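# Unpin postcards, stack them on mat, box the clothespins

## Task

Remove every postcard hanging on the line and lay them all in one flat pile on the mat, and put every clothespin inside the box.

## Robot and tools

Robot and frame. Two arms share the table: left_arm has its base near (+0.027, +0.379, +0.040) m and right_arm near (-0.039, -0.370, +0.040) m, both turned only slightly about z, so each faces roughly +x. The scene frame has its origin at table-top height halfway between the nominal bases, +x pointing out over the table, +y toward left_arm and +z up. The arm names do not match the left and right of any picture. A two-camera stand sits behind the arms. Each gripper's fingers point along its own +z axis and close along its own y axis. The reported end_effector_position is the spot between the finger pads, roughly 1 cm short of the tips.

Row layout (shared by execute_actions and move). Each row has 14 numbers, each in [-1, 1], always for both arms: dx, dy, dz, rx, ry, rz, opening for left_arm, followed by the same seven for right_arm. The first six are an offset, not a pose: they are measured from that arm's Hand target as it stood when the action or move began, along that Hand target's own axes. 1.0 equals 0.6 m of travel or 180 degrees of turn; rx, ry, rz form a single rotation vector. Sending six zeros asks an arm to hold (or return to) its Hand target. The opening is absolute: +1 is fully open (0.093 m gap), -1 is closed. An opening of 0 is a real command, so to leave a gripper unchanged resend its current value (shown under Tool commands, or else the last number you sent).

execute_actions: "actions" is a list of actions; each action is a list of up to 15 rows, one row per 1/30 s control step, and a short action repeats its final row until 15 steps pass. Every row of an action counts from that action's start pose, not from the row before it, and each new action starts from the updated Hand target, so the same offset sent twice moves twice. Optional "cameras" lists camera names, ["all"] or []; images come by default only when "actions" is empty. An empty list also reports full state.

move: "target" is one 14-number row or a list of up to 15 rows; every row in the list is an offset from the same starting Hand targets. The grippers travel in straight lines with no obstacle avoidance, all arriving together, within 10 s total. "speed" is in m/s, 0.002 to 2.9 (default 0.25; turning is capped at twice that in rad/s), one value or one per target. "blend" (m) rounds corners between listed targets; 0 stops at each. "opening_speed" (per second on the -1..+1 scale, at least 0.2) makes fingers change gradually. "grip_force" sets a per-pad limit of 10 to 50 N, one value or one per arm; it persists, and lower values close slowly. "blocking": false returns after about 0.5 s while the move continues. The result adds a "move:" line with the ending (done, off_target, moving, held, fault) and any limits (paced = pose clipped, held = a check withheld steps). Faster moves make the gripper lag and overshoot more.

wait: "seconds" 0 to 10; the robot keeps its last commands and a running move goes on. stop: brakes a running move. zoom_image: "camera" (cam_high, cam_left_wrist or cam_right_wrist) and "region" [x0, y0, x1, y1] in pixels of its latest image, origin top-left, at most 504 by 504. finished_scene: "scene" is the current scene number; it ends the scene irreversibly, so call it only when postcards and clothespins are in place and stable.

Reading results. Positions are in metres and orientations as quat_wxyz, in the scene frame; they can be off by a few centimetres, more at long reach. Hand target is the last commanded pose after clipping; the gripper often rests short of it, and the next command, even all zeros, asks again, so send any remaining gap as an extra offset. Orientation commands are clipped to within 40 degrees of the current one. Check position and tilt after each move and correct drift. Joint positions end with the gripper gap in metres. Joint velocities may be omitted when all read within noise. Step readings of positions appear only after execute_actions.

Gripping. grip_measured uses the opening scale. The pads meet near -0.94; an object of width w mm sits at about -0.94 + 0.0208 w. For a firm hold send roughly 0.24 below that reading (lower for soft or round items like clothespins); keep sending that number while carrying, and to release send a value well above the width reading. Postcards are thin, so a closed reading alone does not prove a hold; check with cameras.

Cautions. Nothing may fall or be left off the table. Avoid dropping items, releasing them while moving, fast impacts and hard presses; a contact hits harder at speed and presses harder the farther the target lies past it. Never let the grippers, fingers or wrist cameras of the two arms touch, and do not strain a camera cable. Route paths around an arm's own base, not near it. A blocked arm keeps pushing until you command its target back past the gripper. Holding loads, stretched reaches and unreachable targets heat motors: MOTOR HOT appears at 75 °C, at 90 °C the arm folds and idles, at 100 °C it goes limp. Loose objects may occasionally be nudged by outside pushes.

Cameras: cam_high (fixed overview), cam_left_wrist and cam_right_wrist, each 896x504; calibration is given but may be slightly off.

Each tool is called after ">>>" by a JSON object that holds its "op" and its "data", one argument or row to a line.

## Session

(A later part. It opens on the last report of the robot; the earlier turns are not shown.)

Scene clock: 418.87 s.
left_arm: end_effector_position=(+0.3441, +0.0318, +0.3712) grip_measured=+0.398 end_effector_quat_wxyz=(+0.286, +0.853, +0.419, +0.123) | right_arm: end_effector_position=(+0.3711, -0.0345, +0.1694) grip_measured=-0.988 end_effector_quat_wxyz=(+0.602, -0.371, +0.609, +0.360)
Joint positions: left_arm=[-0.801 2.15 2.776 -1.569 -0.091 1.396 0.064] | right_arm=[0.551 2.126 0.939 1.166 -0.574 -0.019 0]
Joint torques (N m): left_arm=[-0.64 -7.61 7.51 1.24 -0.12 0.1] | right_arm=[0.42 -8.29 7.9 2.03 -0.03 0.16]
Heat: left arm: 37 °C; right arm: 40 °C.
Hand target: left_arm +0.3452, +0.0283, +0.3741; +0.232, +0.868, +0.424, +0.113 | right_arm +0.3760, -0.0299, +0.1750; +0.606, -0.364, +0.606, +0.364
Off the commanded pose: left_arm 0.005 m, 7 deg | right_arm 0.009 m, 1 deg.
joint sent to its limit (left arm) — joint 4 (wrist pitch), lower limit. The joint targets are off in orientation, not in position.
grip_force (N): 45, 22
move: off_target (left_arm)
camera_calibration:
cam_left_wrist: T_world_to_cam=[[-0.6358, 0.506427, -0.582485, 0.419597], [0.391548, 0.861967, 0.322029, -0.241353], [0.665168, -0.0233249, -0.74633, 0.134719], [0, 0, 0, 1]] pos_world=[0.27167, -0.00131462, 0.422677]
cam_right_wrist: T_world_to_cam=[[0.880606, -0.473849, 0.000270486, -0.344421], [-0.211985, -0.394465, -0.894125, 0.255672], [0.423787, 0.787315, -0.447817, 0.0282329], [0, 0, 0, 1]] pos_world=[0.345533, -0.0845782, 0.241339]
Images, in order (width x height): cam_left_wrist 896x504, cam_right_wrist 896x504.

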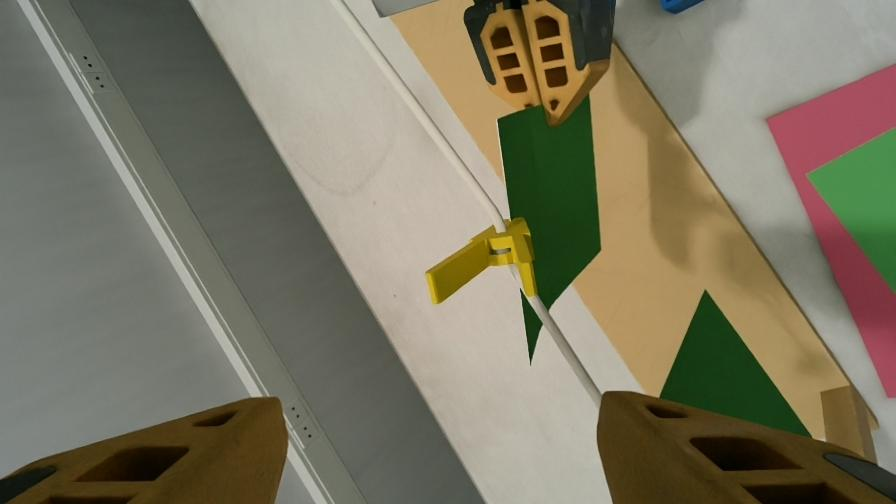

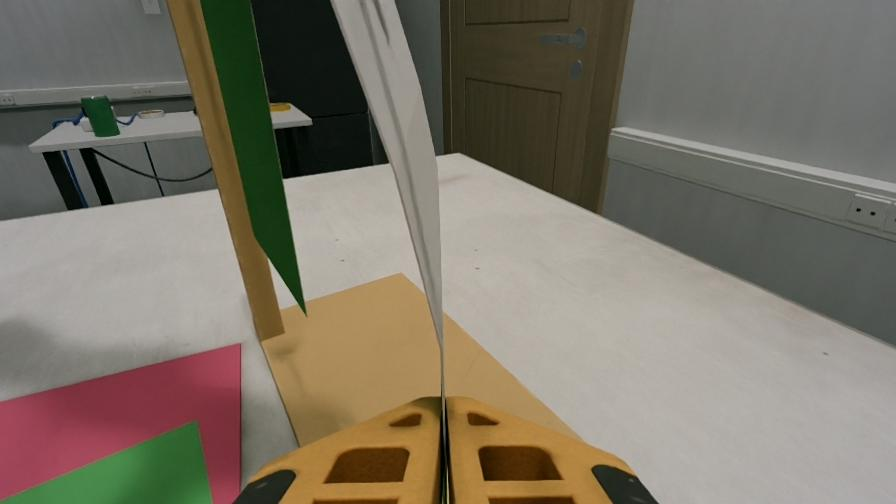

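>>> {"op": "move", "data": {
  "target": [
    [-0.0585,-0.0213,0.0225,0,0,0,0.4,0,0,0,0,0,0,-1],
    [-0.018,-0.006,0.1157,0,0,0,0.4,0,0,0,0,0,0,-1]
  ],
  "cameras": ["cam_left_wrist","cam_right_wrist"],
  "speed": 0.12,
  "blend": [0.005,0]
}}

Scene clock: 434.13 s.
left_arm: end_effector_position=(+0.3625, +0.0037, +0.3075) grip_measured=+0.398 end_effector_quat_wxyz=(+0.230, +0.867, +0.427, +0.118) | right_arm: end_effector_position=(+0.3711, -0.0345, +0.1694) grip_measured=-0.988 end_effector_quat_wxyz=(+0.602, -0.371, +0.609, +0.360)
Joint positions: left_arm=[-0.82 2.324 2.833 -1.57 -0.12 1.377 0.064] | right_arm=[0.551 2.126 0.939 1.166 -0.574 -0.019 0]
Joint torques (N m): left_arm=[0.13 -9.24 7.94 1.04 0.09 0.11] | right_arm=[0.44 -8.32 7.83 2.03 -0.04 0.15]
Heat: left arm: 37 °C; right arm: 40 °C.
Hand target: left_arm +0.3633, +0.0003, +0.3120; +0.232, +0.868, +0.424, +0.113 | right_arm +0.3760, -0.0299, +0.1750; +0.606, -0.364, +0.606, +0.364
Off the commanded pose: left_arm 0.006 m, 1 deg | right_arm 0.009 m, 1 deg.
joint read past its limit (left arm) — joint 4 (wrist pitch), lower limit.
joint sent to its limit (left arm) — joint 4 (wrist pitch), lower limit. The joint targets still meet the commanded pose.
grip_force (N): 45, 22
move: done
camera_calibration:
cam_left_wrist: T_world_to_cam=[[-0.677401, 0.549983, -0.488514, 0.394446], [0.402474, 0.832975, 0.379694, -0.225424], [0.615745, 0.0605903, -0.785612, 0.103922], [0, 0, 0, 1]] pos_world=[0.293936, -0.035463, 0.359927]
cam_right_wrist: T_world_to_cam=[[0.880606, -0.473849, 0.000270486, -0.344421], [-0.211985, -0.394465, -0.894125, 0.255672], [0.423787, 0.787315, -0.447817, 0.0282329], [0, 0, 0, 1]] pos_world=[0.345533, -0.0845782, 0.241339]
Images, in order (width x height): cam_left_wrist 896x504, cam_right_wrist 896x504.

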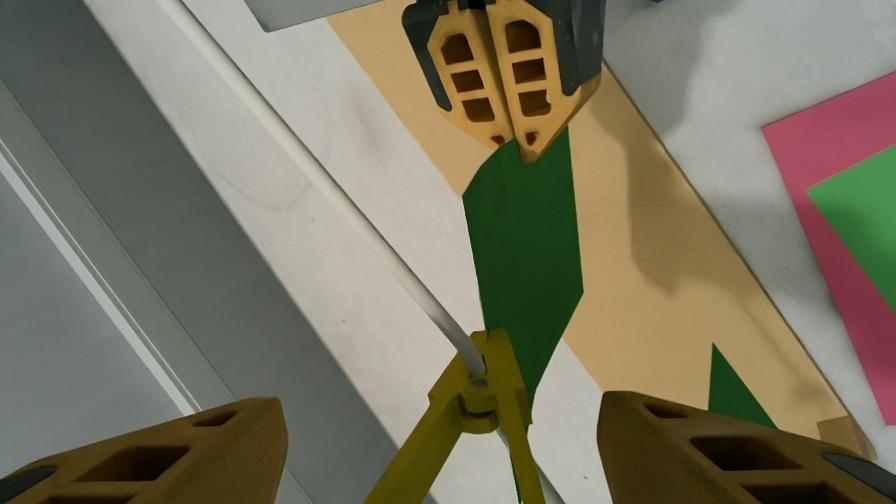

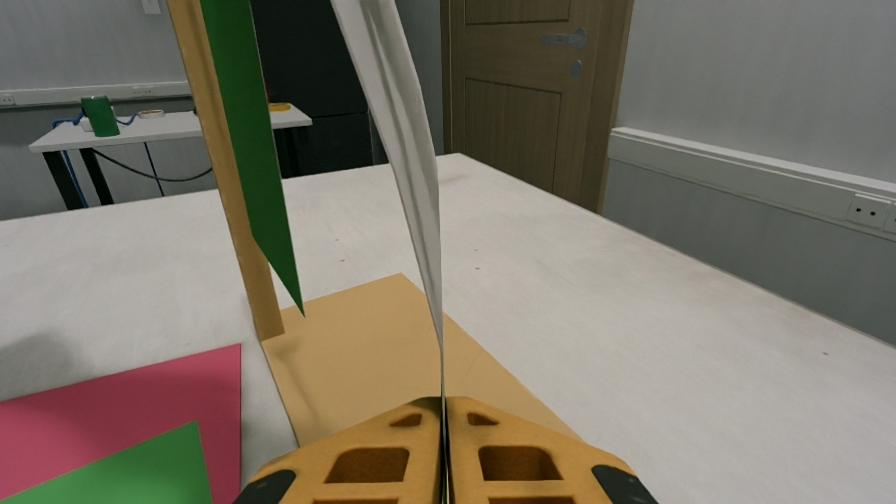

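>>> {"op": "move", "data": {
  "target": [
    [0,-0.0073,0,0,0,0,0.4,0,0,0,0,0,0,-1],
    [0,-0.0073,0,0,0,0,-0.9,0,0,0,0,0,0,-1]
  ],
  "cameras": ["cam_left_wrist","cam_right_wrist"],
  "speed": 0.1
}}

Scene clock: 441.20 s.
left_arm: end_effector_position=(+0.3618, +0.0042, +0.3070) grip_measured=-0.709 end_effector_quat_wxyz=(+0.228, +0.867, +0.427, +0.117) | right_arm: end_effector_position=(+0.3711, -0.0345, +0.1690) grip_measured=-0.988 end_effector_quat_wxyz=(+0.601, -0.371, +0.610, +0.360)
Joint positions: left_arm=[-0.82 2.324 2.833 -1.574 -0.119 1.378 0.011] | right_arm=[0.551 2.126 0.939 1.164 -0.574 -0.019 0]
Joint torques (N m): left_arm=[-0.02 -10.65 5.16 1.13 0.08 0.07] | right_arm=[0.44 -8.34 7.84 2.06 -0.04 0.15]
Heat: left arm: 37 °C; right arm: 41 °C.
Hand target: left_arm +0.3603, +0.0027, +0.3098; +0.232, +0.868, +0.424, +0.113 | right_arm +0.3760, -0.0299, +0.1750; +0.606, -0.364, +0.606, +0.364
Off the commanded pose: left_arm 0.004 m, 1 deg | right_arm 0.009 m, 1 deg.
joint read past its limit (left arm) — joint 4 (wrist pitch), lower limit.
joint sent to its limit (left arm) — joint 4 (wrist pitch), lower limit. The joint targets still meet the commanded pose.
grip_force (N): 45, 22
move: done
camera_calibration:
cam_left_wrist: T_world_to_cam=[[-0.678155, 0.552076, -0.485095, 0.392686], [0.404661, 0.8315, 0.380601, -0.226379], [0.613477, 0.061807, -0.78729, 0.105261], [0, 0, 0, 1]] pos_world=[0.293334, -0.0350635, 0.359521]
cam_right_wrist: T_world_to_cam=[[0.880599, -0.473862, -0.000720492, -0.344221], [-0.213431, -0.39527, -0.893426, 0.255722], [0.423075, 0.786903, -0.449211, 0.0285224], [0, 0, 0, 1]] pos_world=[0.345633, -0.0844784, 0.241033]
Images, in order (width x height): cam_left_wrist 896x504, cam_right_wrist 896x504.

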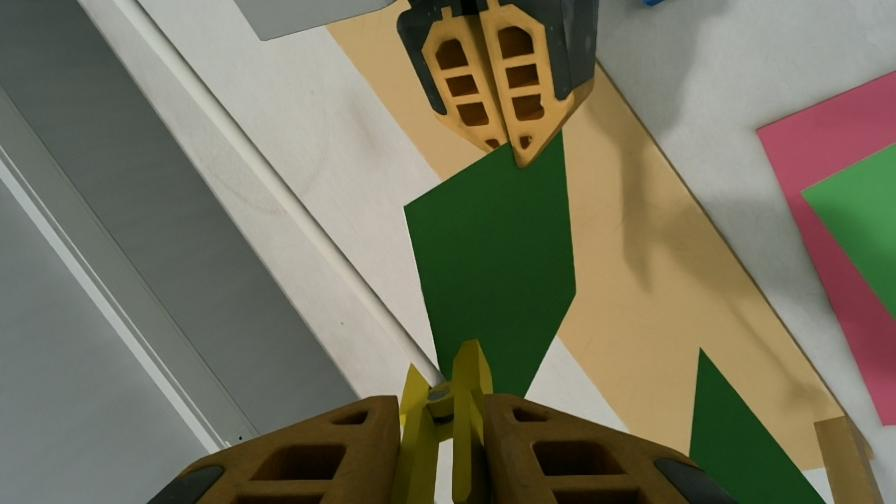

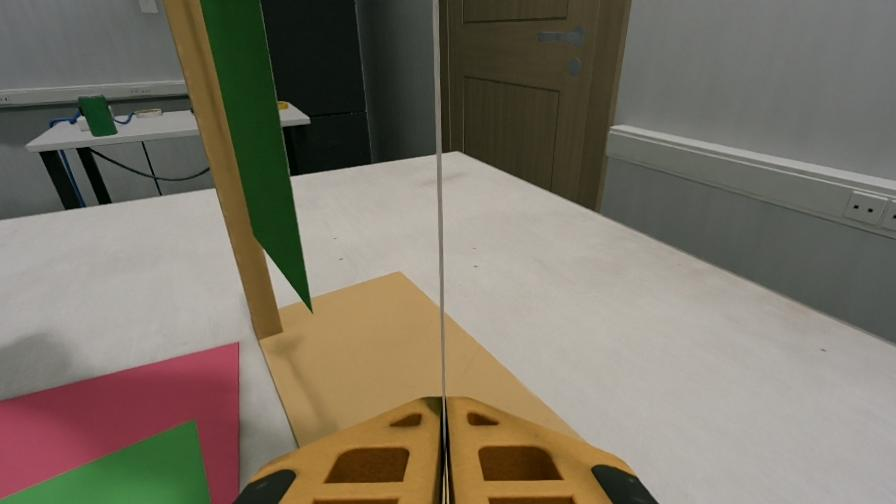

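>>> {"op": "move", "data": {
  "target": [
    [0,0.0228,-0.083,0,0,0,-0.9,0,0,0,0,0,0,-1],
    [-0.067,-0.121,-0.108,0,0,0,-0.9,0.013,0,-0.167,0,0,0,-1],
    [-0.3175,-0.18,0.109,0,0,0,-0.9,-0.108,-0.036,-0.302,0,0,0,-1],
    [-0.3175,-0.28,0.282,0,0,0,-0.9,-0.108,-0.036,-0.302,0,0,0,-1],
    [-0.3175,-0.28,0.282,0,0,0,-0.2,-0.108,-0.036,-0.302,0,0,0,-1]
  ],
  "cameras": ["all"],
  "speed": [0.1,0.2,0.25,0.2,0.2],
  "blend": [0.01,0.03,0.03,0,0]
}}

Scene clock: 473.53 s.
left_arm: end_effector_position=(+0.1938, -0.1044, +0.0803) grip_measured=-0.202 end_effector_quat_wxyz=(+0.223, +0.871, +0.421, +0.120) | right_arm: end_effector_position=(+0.3086, -0.1994, +0.2077) grip_measured=-0.988 end_effector_quat_wxyz=(+0.564, -0.336, +0.652, +0.381)
Joint positions: left_arm=[-1.283 2.2 1.67 -0.64 -0.328 0.965 0.036] | right_arm=[0.125 1.595 0.516 0.945 -0.98 0.006 0]
Joint torques (N m): left_arm=[0.24 -9.78 6.68 1.12 -0.05 -0.01] | right_arm=[-0.75 -8.47 7.69 2.49 -0.4 -0.2]
Motor temperatures (°C): left_arm=[23 37 33 36 24 25 24] | right_arm=[23 40 41 37 24 25 25]
Heat: left arm: 37 °C; right arm: 41 °C.
Hand target: left_arm +0.1945, -0.1097, +0.0796; +0.232, +0.868, +0.424, +0.113 | right_arm +0.3101, -0.2000, +0.2400; +0.606, -0.364, +0.606, +0.364
Off the commanded pose: left_arm 0.005 m, 1 deg | right_arm 0.032 m, 8 deg.
grip_force (N): 45, 22
move: off_target (right_arm)
camera_calibration:
cam_left_wrist: T_world_to_cam=[[-0.670976, 0.565709, -0.479337, 0.228383], [0.412206, 0.821948, 0.393049, 0.0145623], [0.616342, 0.0661404, -0.784696, 0.0362346], [0, 0, 0, 1]] pos_world=[0.124904, -0.143565, 0.132182]
cam_right_wrist: T_world_to_cam=[[0.861802, -0.491706, -0.124585, -0.339267], [-0.341499, -0.38082, -0.859276, 0.24717], [0.375067, 0.783072, -0.496109, 0.225933], [0, 0, 0, 1]] pos_world=[0.29205, -0.249615, 0.282207]

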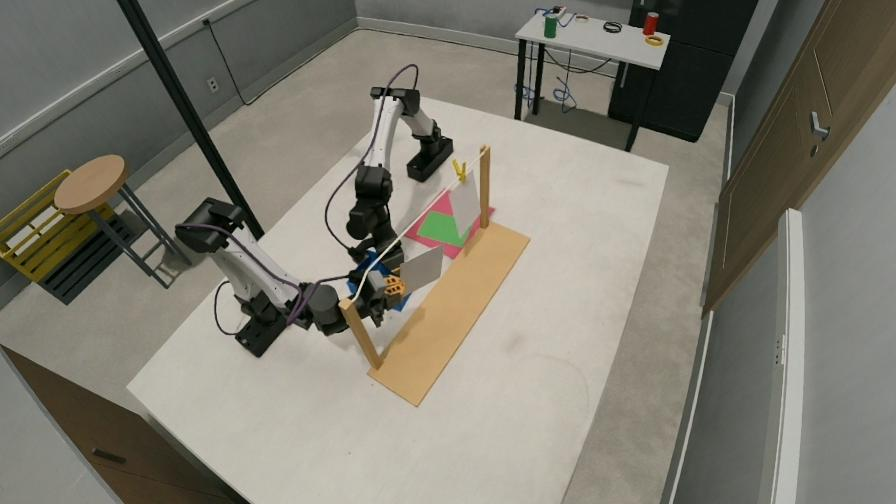

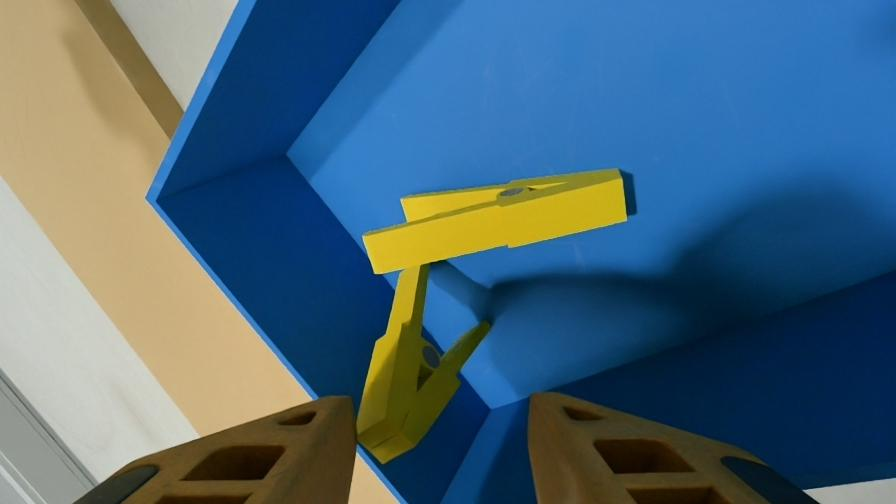

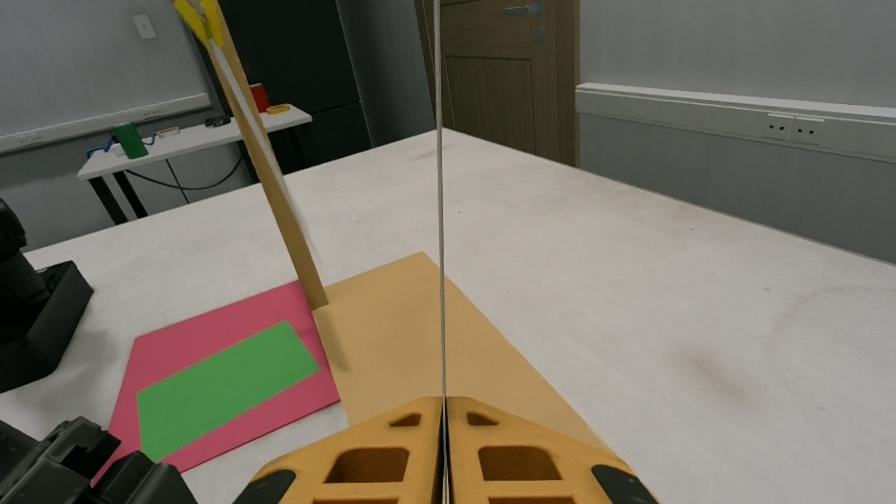

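>>> {"op": "move", "data": {
  "target": [0,0,-0.2,0,0,0,-0.2,0.183,0,0,0,0,0,-1],
  "cameras": ["all"],
  "speed": 0.12
}}

>>> {"op": "zoom_image", "data": {
  "camera": "cam_high",
  "region": [320, 130, 560, 400]
}}

Scene clock: 488.37 s.
left_arm: end_effector_position=(+0.1468, -0.0664, +0.1512) grip_measured=-0.202 end_effector_quat_wxyz=(+0.195, +0.879, +0.419, +0.119) | right_arm: end_effector_position=(+0.3077, -0.1975, +0.1175) grip_measured=-0.988 end_effector_quat_wxyz=(+0.571, -0.356, +0.637, +0.375)
Joint positions: left_arm=[-1.369 2.017 1.699 -0.938 -0.34 0.877 0.036] | right_arm=[0.125 2.077 0.461 1.495 -1.001 -0.03 0]
Joint torques (N m): left_arm=[-0.43 -13.23 9.29 0.71 -0.29 -0.04] | right_arm=[-0.91 -6.17 3.29 2.65 -0.24 -0.08]
Heat: left arm: 39 °C; right arm: 40 °C.
Hand target: left_arm +0.1474, -0.0729, +0.1837; +0.232, +0.868, +0.424, +0.113 | right_arm +0.3100, -0.2001, +0.1301; +0.606, -0.364, +0.607, +0.364
Off the commanded pose: left_arm 0.033 m, 4 deg | right_arm 0.013 m, 6 deg.
joint sent to its limit (right arm) — joint 4 (wrist pitch), upper limit. The joint targets still meet the commanded pose.
grip_force (N): 45, 22
move: off_target (left_arm, right_arm)
camera_calibration:
cam_left_wrist: T_world_to_cam=[[-0.681612, 0.592054, -0.429974, 0.205136], [0.426384, 0.798926, 0.424162, -0.0332998], [0.594644, 0.10578, -0.797, 0.125993], [0, 0, 0, 1]] pos_world=[0.0791005, -0.108175, 0.202744]
cam_right_wrist: T_world_to_cam=[[0.87784, -0.472455, -0.0786405, -0.355392], [-0.293031, -0.399908, -0.86845, 0.152456], [0.378854, 0.785404, -0.489499, 0.178556], [0, 0, 0, 1]] pos_world=[0.289005, -0.247176, 0.191855]

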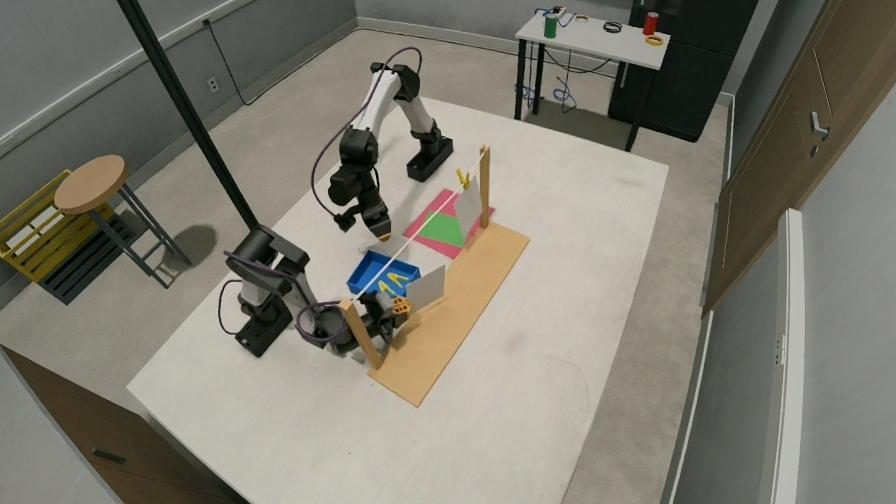

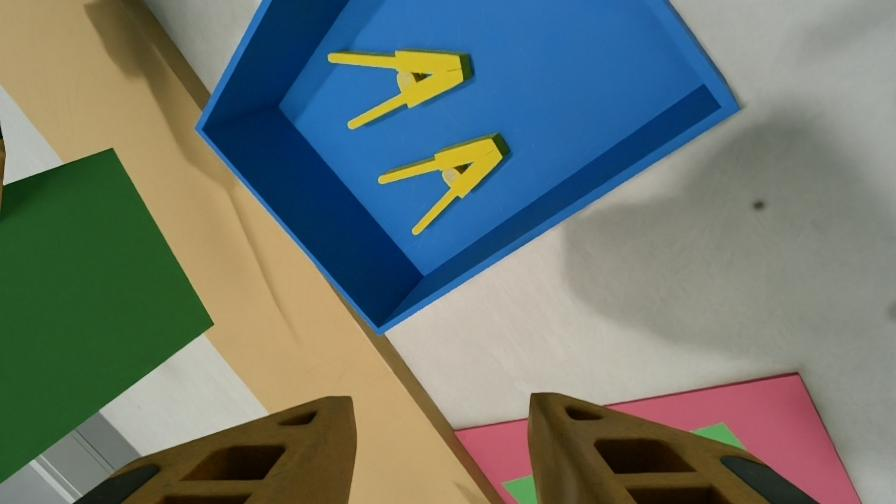

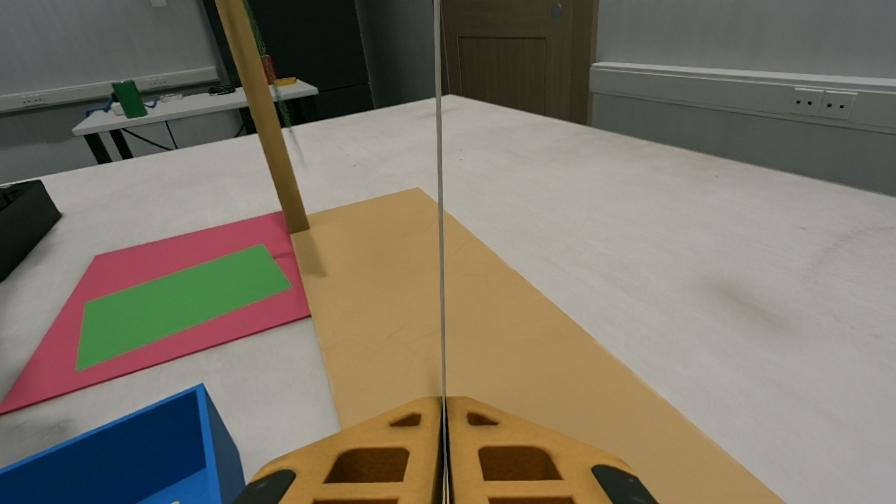

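Scaled by 1.867 from the camera's 896x504 image, which has a finer 1280x720 frame.

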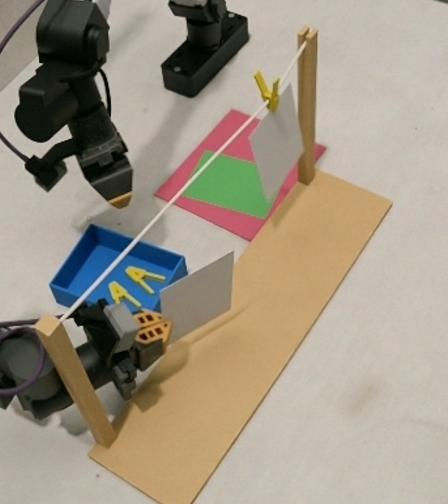

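>>> {"op": "move", "data": {
  "target": [
    [0.2,-0.03,-0.2,0,0,0,0,-0.017,0.1325,-0.0705,0,0,0,-1],
    [0.413,-0.052,-0.33,0,0,0,0,-0.1,0.256,0.0905,-0.087,-0.009,-0.254,-1],
    [0.413,-0.052,-0.33,0,0,0,0,0.033,0.269,0.338,-0.174,-0.018,-0.508,-1]
  ],
  "cameras": ["all"],
  "speed": [0.2,0.3,0.3],
  "blend": [0.03,0.03,0]
}}

>>> {"op": "zoom_image", "data": {
  "camera": "cam_high",
  "region": [320, 130, 560, 400]
}}

Scene clock: 528.87 s.
left_arm: end_effector_position=(+0.2019, +0.1994, +0.3270) grip_measured=-0.002 end_effector_quat_wxyz=(+0.211, +0.872, +0.426, +0.113) | right_arm: end_effector_position=(+0.2588, +0.0478, +0.1041) grip_measured=-0.989 end_effector_quat_wxyz=(-0.582, +0.811, -0.052, +0.022)
Joint positions: left_arm=[-0.811 1.225 1.573 -1.447 -0.113 1.388 0.045] | right_arm=[0.782 2.1 0.987 0.687 -0.681 -1.823 0]
Joint torques (N m): left_arm=[0.58 -3.79 8.53 0.99 0.11 0.11] | right_arm=[0.49 -8.58 8.2 1.83 -0.22 -0.09]
Motor temperatures (°C): left_arm=[23 41 36 34 24 25 23] | right_arm=[23 37 37 44 24 25 24]
Heat: left arm: 41 °C; right arm: 44 °C.
Hand target: left_arm +0.2011, +0.1998, +0.3397; +0.232, +0.868, +0.424, +0.113 | right_arm +0.2627, +0.0548, +0.1103; -0.587, +0.808, -0.042, +0.030
Off the commanded pose: left_arm 0.013 m, 2 deg | right_arm 0.010 m, 2 deg.
grip_force (N): 45, 22
move: off_target (left_arm)
camera_calibration:
cam_left_wrist: T_world_to_cam=[[-0.687194, 0.567236, -0.453882, 0.174865], [0.416394, 0.819505, 0.393736, -0.335943], [0.595299, 0.0815796, -0.799352, 0.210683], [0, 0, 0, 1]] pos_world=[0.134631, 0.15893, 0.380051]
cam_right_wrist: T_world_to_cam=[[0.064868, 0.308298, 0.949076, -0.131537], [0.853899, -0.509303, 0.107079, -0.16845], [0.51638, 0.803469, -0.296293, -0.0588029], [0, 0, 0, 1]] pos_world=[0.182737, 0.00200646, 0.125453]

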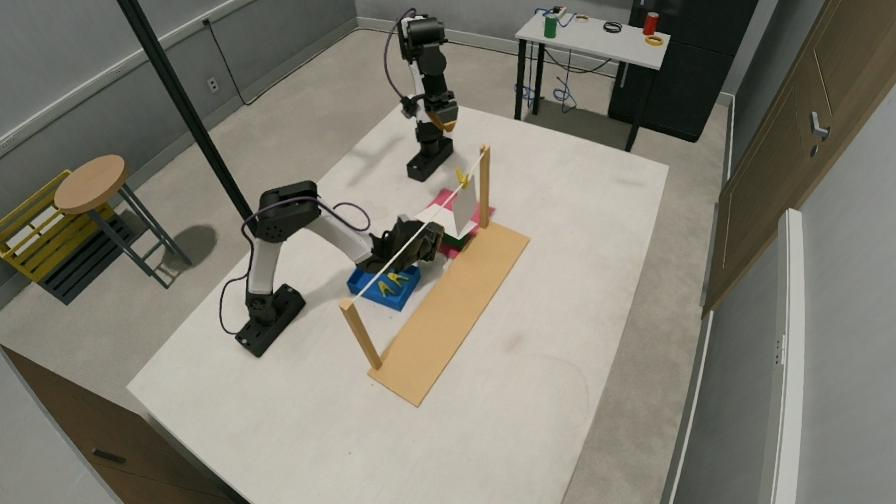

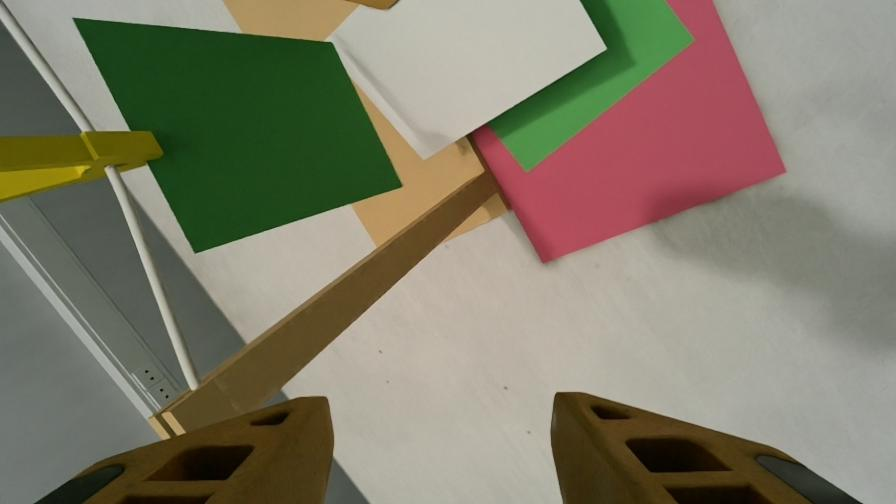

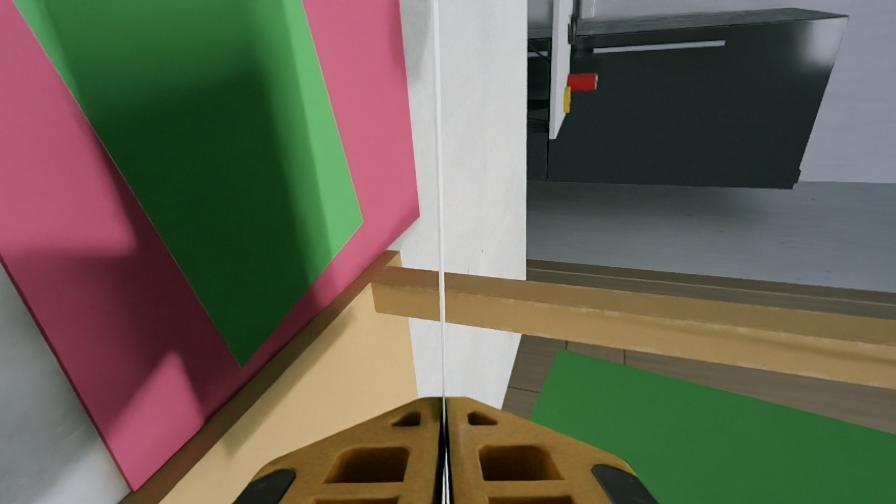

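Scaled by 1.867 from the camera's 896x504 image, which has a finer 1280x720 frame.

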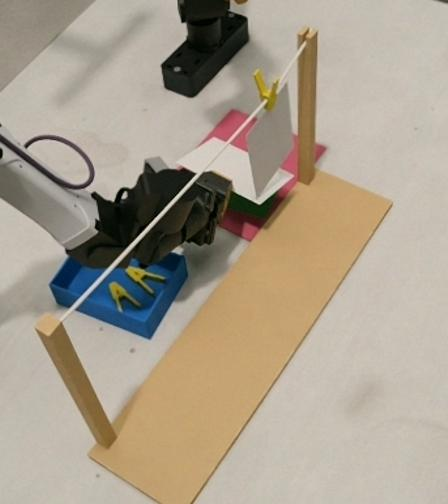

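>>> {"op": "move", "data": {
  "target": [
    [0,0,0,0,0,0,0,-0.0275,0.038,0.071,0,-0.053,-0.017,-1],
    [0,0,0,0,0,0,0,-0.0275,0.0905,0.088,0,-0.053,-0.017,-1]
  ],
  "cameras": ["cam_left_wrist","cam_right_wrist"],
  "speed": 0.15,
  "blend": [0.01,0]
}}

Scene clock: 546.83 s.
left_arm: end_effector_position=(+0.2019, +0.1994, +0.3270) grip_measured=-0.002 end_effector_quat_wxyz=(+0.211, +0.872, +0.426, +0.113) | right_arm: end_effector_position=(+0.2487, +0.0830, +0.0368) grip_measured=-0.989 end_effector_quat_wxyz=(-0.580, +0.814, +0.015, -0.026)
Joint positions: left_arm=[-0.811 1.225 1.573 -1.447 -0.113 1.388 0.045] | right_arm=[0.818 2.385 1.169 0.73 -0.796 -1.905 0]
Joint torques (N m): left_arm=[0.64 -3.73 8.61 0.99 0.09 0.1] | right_arm=[0.54 -9.88 7.02 1.89 -0.38 -0.05]
Heat: left arm: 38 °C; right arm: 42 °C.
Hand target: left_arm +0.2011, +0.1998, +0.3397; +0.232, +0.868, +0.424, +0.113 | right_arm +0.2496, +0.0897, +0.0423; -0.587, +0.809, +0.028, -0.022
Off the commanded pose: left_arm 0.013 m, 2 deg | right_arm 0.009 m, 2 deg.
grip_force (N): 45, 22
move: off_target (left_arm)
camera_calibration:
cam_left_wrist: T_world_to_cam=[[-0.687194, 0.567236, -0.453882, 0.174865], [0.416394, 0.819505, 0.393736, -0.335943], [0.595299, 0.0815796, -0.799352, 0.210683], [0, 0, 0, 1]] pos_world=[0.134631, 0.15893, 0.380051]
cam_right_wrist: T_world_to_cam=[[0.0135238, 0.320711, 0.94708, -0.0660427], [0.926073, -0.361229, 0.1091, -0.165022], [0.377103, 0.87559, -0.301887, -0.0729359], [0, 0, 0, 1]] pos_world=[0.18122, 0.0254319, 0.0585332]
Images, in order (width x height): cam_left_wrist 896x504, cam_right_wrist 896x504.

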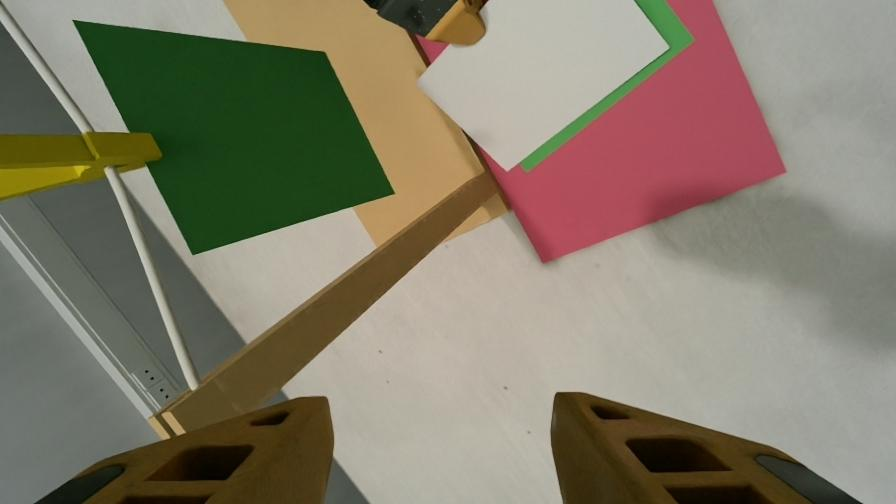

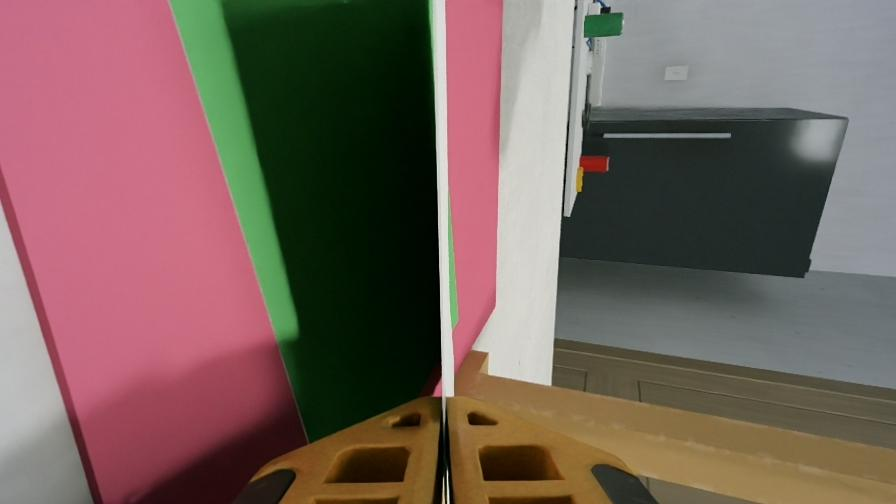

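>>> {"op": "move", "data": {
  "target": [
    [0,0,0,0,0,0,0,-0.022,0.001,0.018,0,0,0,-1],
    [0,0,0,0,0,0,0,-0.022,0.001,0.018,0,0,0,-0.65],
    [0,0,0,0,0,0,0,-0.022,0.001,-0.04,0,0,0,-0.65],
    [0,0,0,0,0,0,0,-0.022,-0.18,-0.12,0,0,0,-0.65]
  ],
  "cameras": ["all"],
  "speed": [0.1,0.08,0.08,0.2],
  "blend": [0,0,0.004,0],
  "opening_speed": 0.3
}}

Scene clock: 558.60 s.
left_arm: end_effector_position=(+0.2019, +0.1994, +0.3270) grip_measured=-0.002 end_effector_quat_wxyz=(+0.211, +0.872, +0.426, +0.113) | right_arm: end_effector_position=(+0.2329, +0.0515, +0.1438) grip_measured=-0.652 end_effector_quat_wxyz=(-0.572, +0.819, +0.013, -0.037)
Joint positions: left_arm=[-0.811 1.225 1.573 -1.447 -0.113 1.388 0.045] | right_arm=[0.786 1.986 1.077 0.376 -0.831 -1.933 0.014]
Joint torques (N m): left_arm=[0.65 -3.74 8.65 0.99 0.09 0.12] | right_arm=[-0.85 -11.4 8.68 1.67 -0.46 -0.07]
Motor temperatures (°C): left_arm=[23 35 39 34 24 25 23] | right_arm=[23 40 38 41 24 25 24]
Heat: left arm: 39 °C; right arm: 41 °C.
Hand target: left_arm +0.2011, +0.1998, +0.3397; +0.232, +0.868, +0.424, +0.113 | right_arm +0.2392, +0.0538, +0.1673; -0.587, +0.809, +0.028, -0.021
Off the commanded pose: left_arm 0.013 m, 2 deg | right_arm 0.024 m, 3 deg.
grip_force (N): 45, 22
move: off_target (left_arm, right_arm)
camera_calibration:
cam_left_wrist: T_world_to_cam=[[-0.687194, 0.567236, -0.453882, 0.174865], [0.416394, 0.819505, 0.393736, -0.335943], [0.595299, 0.0815796, -0.799352, 0.210683], [0, 0, 0, 1]] pos_world=[0.134631, 0.15893, 0.380051]
cam_right_wrist: T_world_to_cam=[[0.0289396, 0.337853, 0.940754, -0.16072], [0.931196, -0.351238, 0.0974946, -0.173515], [0.363368, 0.873205, -0.324772, -0.000416726], [0, 0, 0, 1]] pos_world=[0.166379, -0.00628148, 0.167979]

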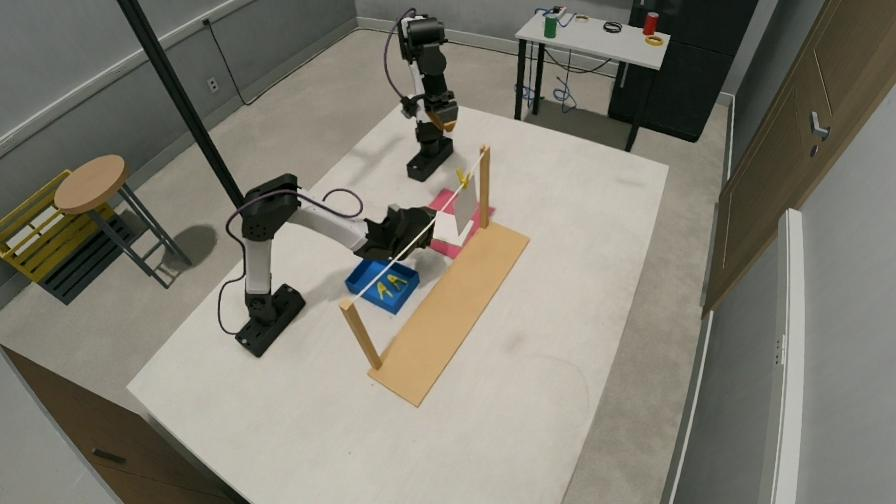

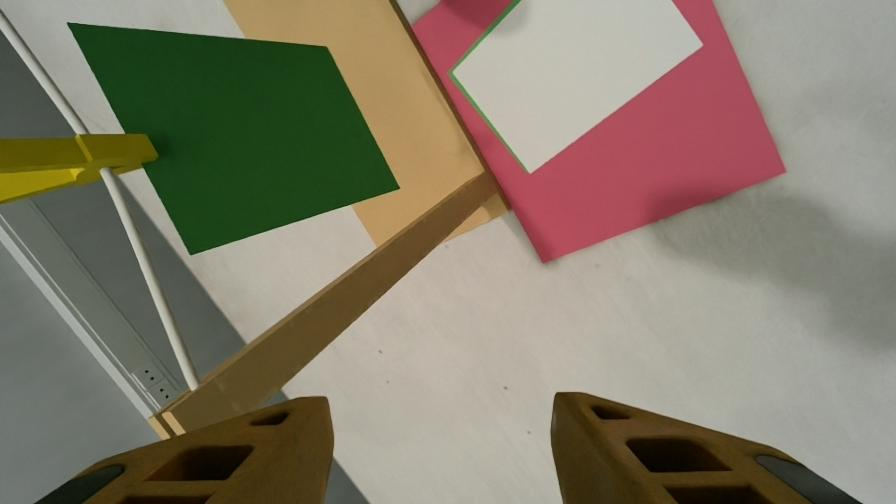

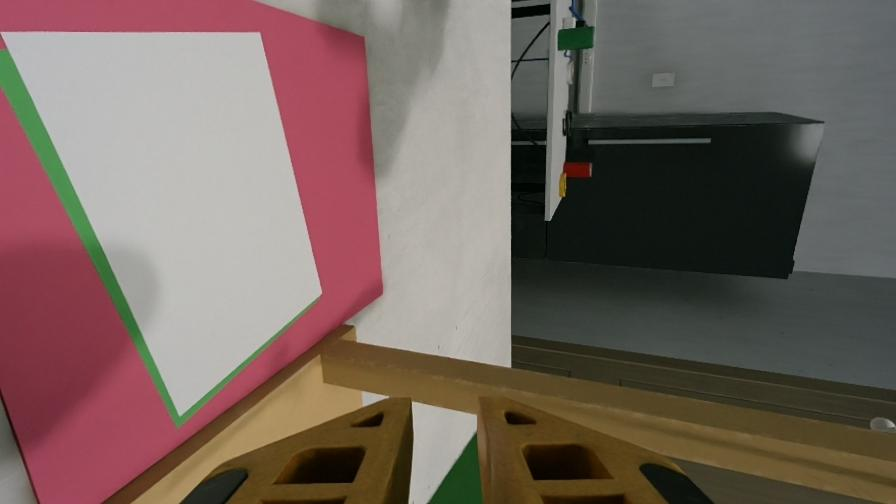

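>>> {"op": "move", "data": {
  "target": [
    [-0.07,0.28,0.084,0,0,0,0.4,0.01,0.0,-0.1,0.08,0.028,0.17,-0.3],
    [-0.07,0.28,0.084,0,0,0,0.4,0.048,0.05,-0.17,0.239,0.085,0.509,-0.3]
  ],
  "cameras": ["all"],
  "speed": [0.2,0.4],
  "blend": [0.03,0]
}}

Scene clock: 587.00 s.
left_arm: end_effector_position=(+0.3107, +0.0661, +0.3749) grip_measured=+0.398 end_effector_quat_wxyz=(+0.253, +0.862, +0.421, +0.122) | right_arm: end_effector_position=(+0.2787, -0.0510, +0.1597) grip_measured=-0.301 end_effector_quat_wxyz=(+0.613, -0.344, +0.630, +0.331)
Joint positions: left_arm=[-0.817 1.949 2.505 -1.567 -0.113 1.387 0.064] | right_arm=[0.705 1.945 0.529 1.384 -0.328 -0.015 0.031]
Joint torques (N m): left_arm=[-0.54 -6.76 7.77 1.14 0 -0.03] | right_arm=[0.76 -8.59 3.84 2.31 -0.05 0.11]
Heat: left arm: 39 °C; right arm: 44 °C.
Hand target: left_arm +0.3098, +0.0617, +0.3797; +0.232, +0.868, +0.424, +0.113 | right_arm +0.2753, -0.0501, +0.1701; +0.621, -0.337, +0.622, +0.338
Off the commanded pose: left_arm 0.007 m, 3 deg | right_arm 0.011 m, 2 deg.
joint sent to its limit (left arm) — joint 4 (wrist pitch), lower limit. The joint targets are off in orientation, not in position.
grip_force (N): 45, 22
move: off_target (left_arm, right_arm)
camera_calibration:
cam_left_wrist: T_world_to_cam=[[-0.656598, 0.537035, -0.529596, 0.36778], [0.399343, 0.843194, 0.359929, -0.274395], [0.639847, 0.024838, -0.768101, 0.173266], [0, 0, 0, 1]] pos_world=[0.240198, 0.0295541, 0.426623]
cam_right_wrist: T_world_to_cam=[[0.833569, -0.552409, -0.00252825, -0.261332], [-0.25548, -0.381446, -0.888386, 0.232838], [0.489788, 0.741177, -0.459091, 0.0570868], [0, 0, 0, 1]] pos_world=[0.249363, -0.0978585, 0.232397]

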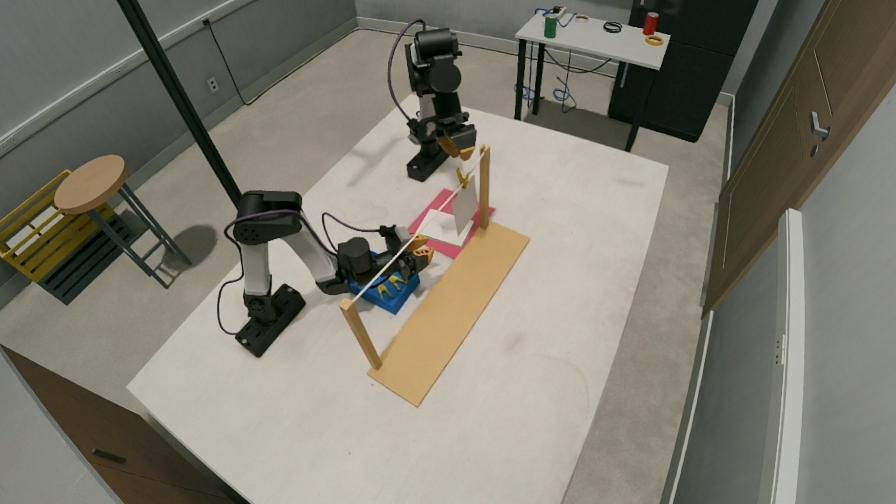

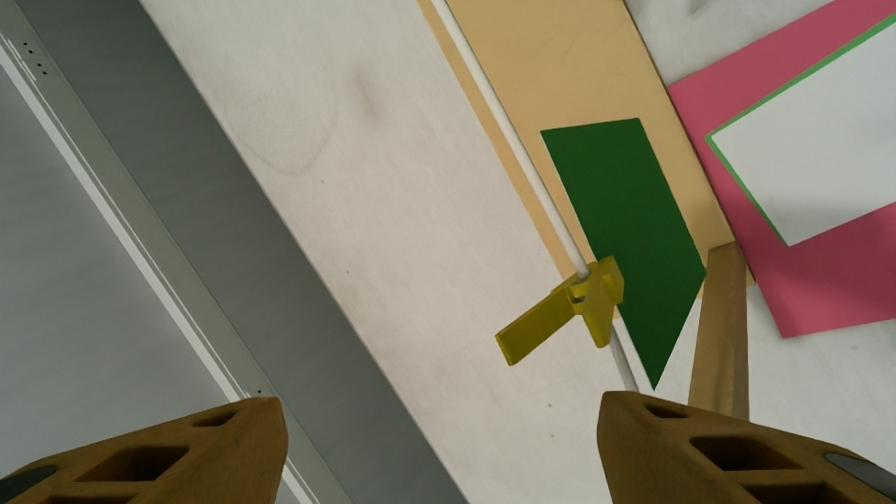

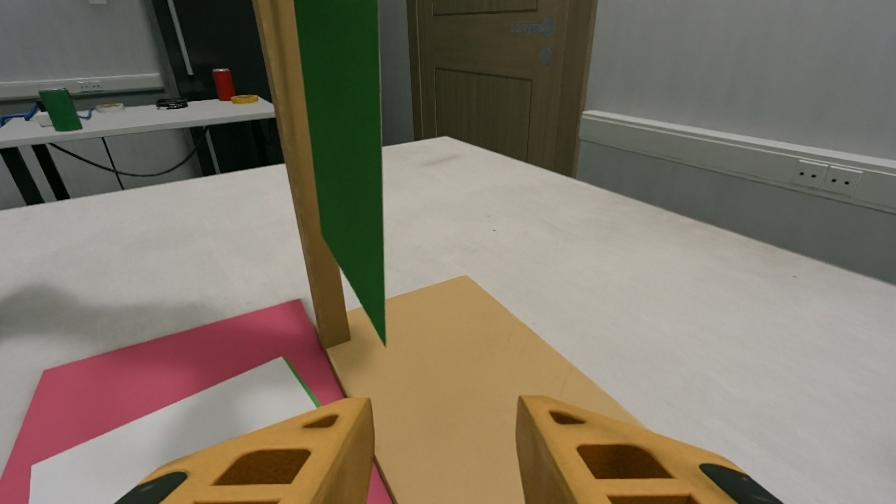

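>>> {"op": "move", "data": {
  "target": [
    [0,0,0,0,0,0,0.4,0,0.045,0.04,0,0,0,-0.3],
    [0,0,0,0,0,0,0.4,-0.008,0.045,0.168,0,0,0,-0.3]
  ],
  "cameras": ["cam_left_wrist","cam_right_wrist"],
  "speed": 0.12,
  "blend": [0.015,0]
}}

Scene clock: 596.50 s.
left_arm: end_effector_position=(+0.3107, +0.0661, +0.3749) grip_measured=+0.398 end_effector_quat_wxyz=(+0.253, +0.862, +0.421, +0.122) | right_arm: end_effector_position=(+0.3055, +0.0427, +0.1698) grip_measured=-0.301 end_effector_quat_wxyz=(+0.618, -0.343, +0.625, +0.331)
Joint positions: left_arm=[-0.817 1.949 2.505 -1.567 -0.113 1.387 0.064] | right_arm=[0.86 2.103 0.895 1.193 -0.174 -0.013 0.031]
Joint torques (N m): left_arm=[-0.62 -6.68 7.75 1.15 -0.02 0.01] | right_arm=[0.57 -8.18 7.76 2.12 -0.04 0.12]
Heat: left arm: 39 °C; right arm: 44 °C.
Hand target: left_arm +0.3098, +0.0617, +0.3797; +0.232, +0.868, +0.424, +0.113 | right_arm +0.3076, +0.0491, +0.1749; +0.621, -0.337, +0.622, +0.338
Off the commanded pose: left_arm 0.007 m, 3 deg | right_arm 0.009 m, 1 deg.
joint sent to its limit (left arm) — joint 4 (wrist pitch), lower limit. The joint targets are off in orientation, not in position.
grip_force (N): 45, 22
move: off_target (left_arm)
camera_calibration:
cam_left_wrist: T_world_to_cam=[[-0.656598, 0.537035, -0.529596, 0.36778], [0.399343, 0.843194, 0.359929, -0.274395], [0.639847, 0.024838, -0.768101, 0.173266], [0, 0, 0, 1]] pos_world=[0.240198, 0.0295541, 0.426623]
cam_right_wrist: T_world_to_cam=[[0.834015, -0.551734, 0.00278782, -0.232955], [-0.244224, -0.373696, -0.894822, 0.281792], [0.494746, 0.745614, -0.446415, -0.024771], [0, 0, 0, 1]] pos_world=[0.275364, -0.00475521, 0.241745]
Images, in order (width x height): cam_left_wrist 896x504, cam_right_wrist 896x504.

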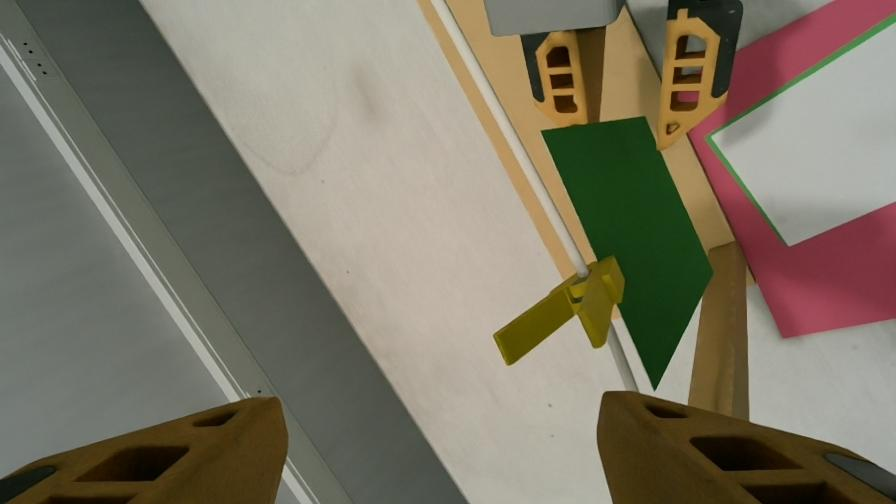

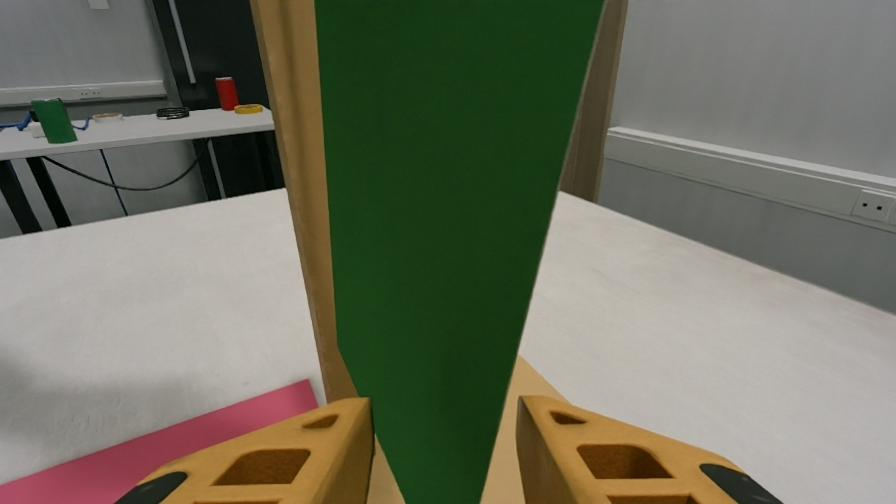

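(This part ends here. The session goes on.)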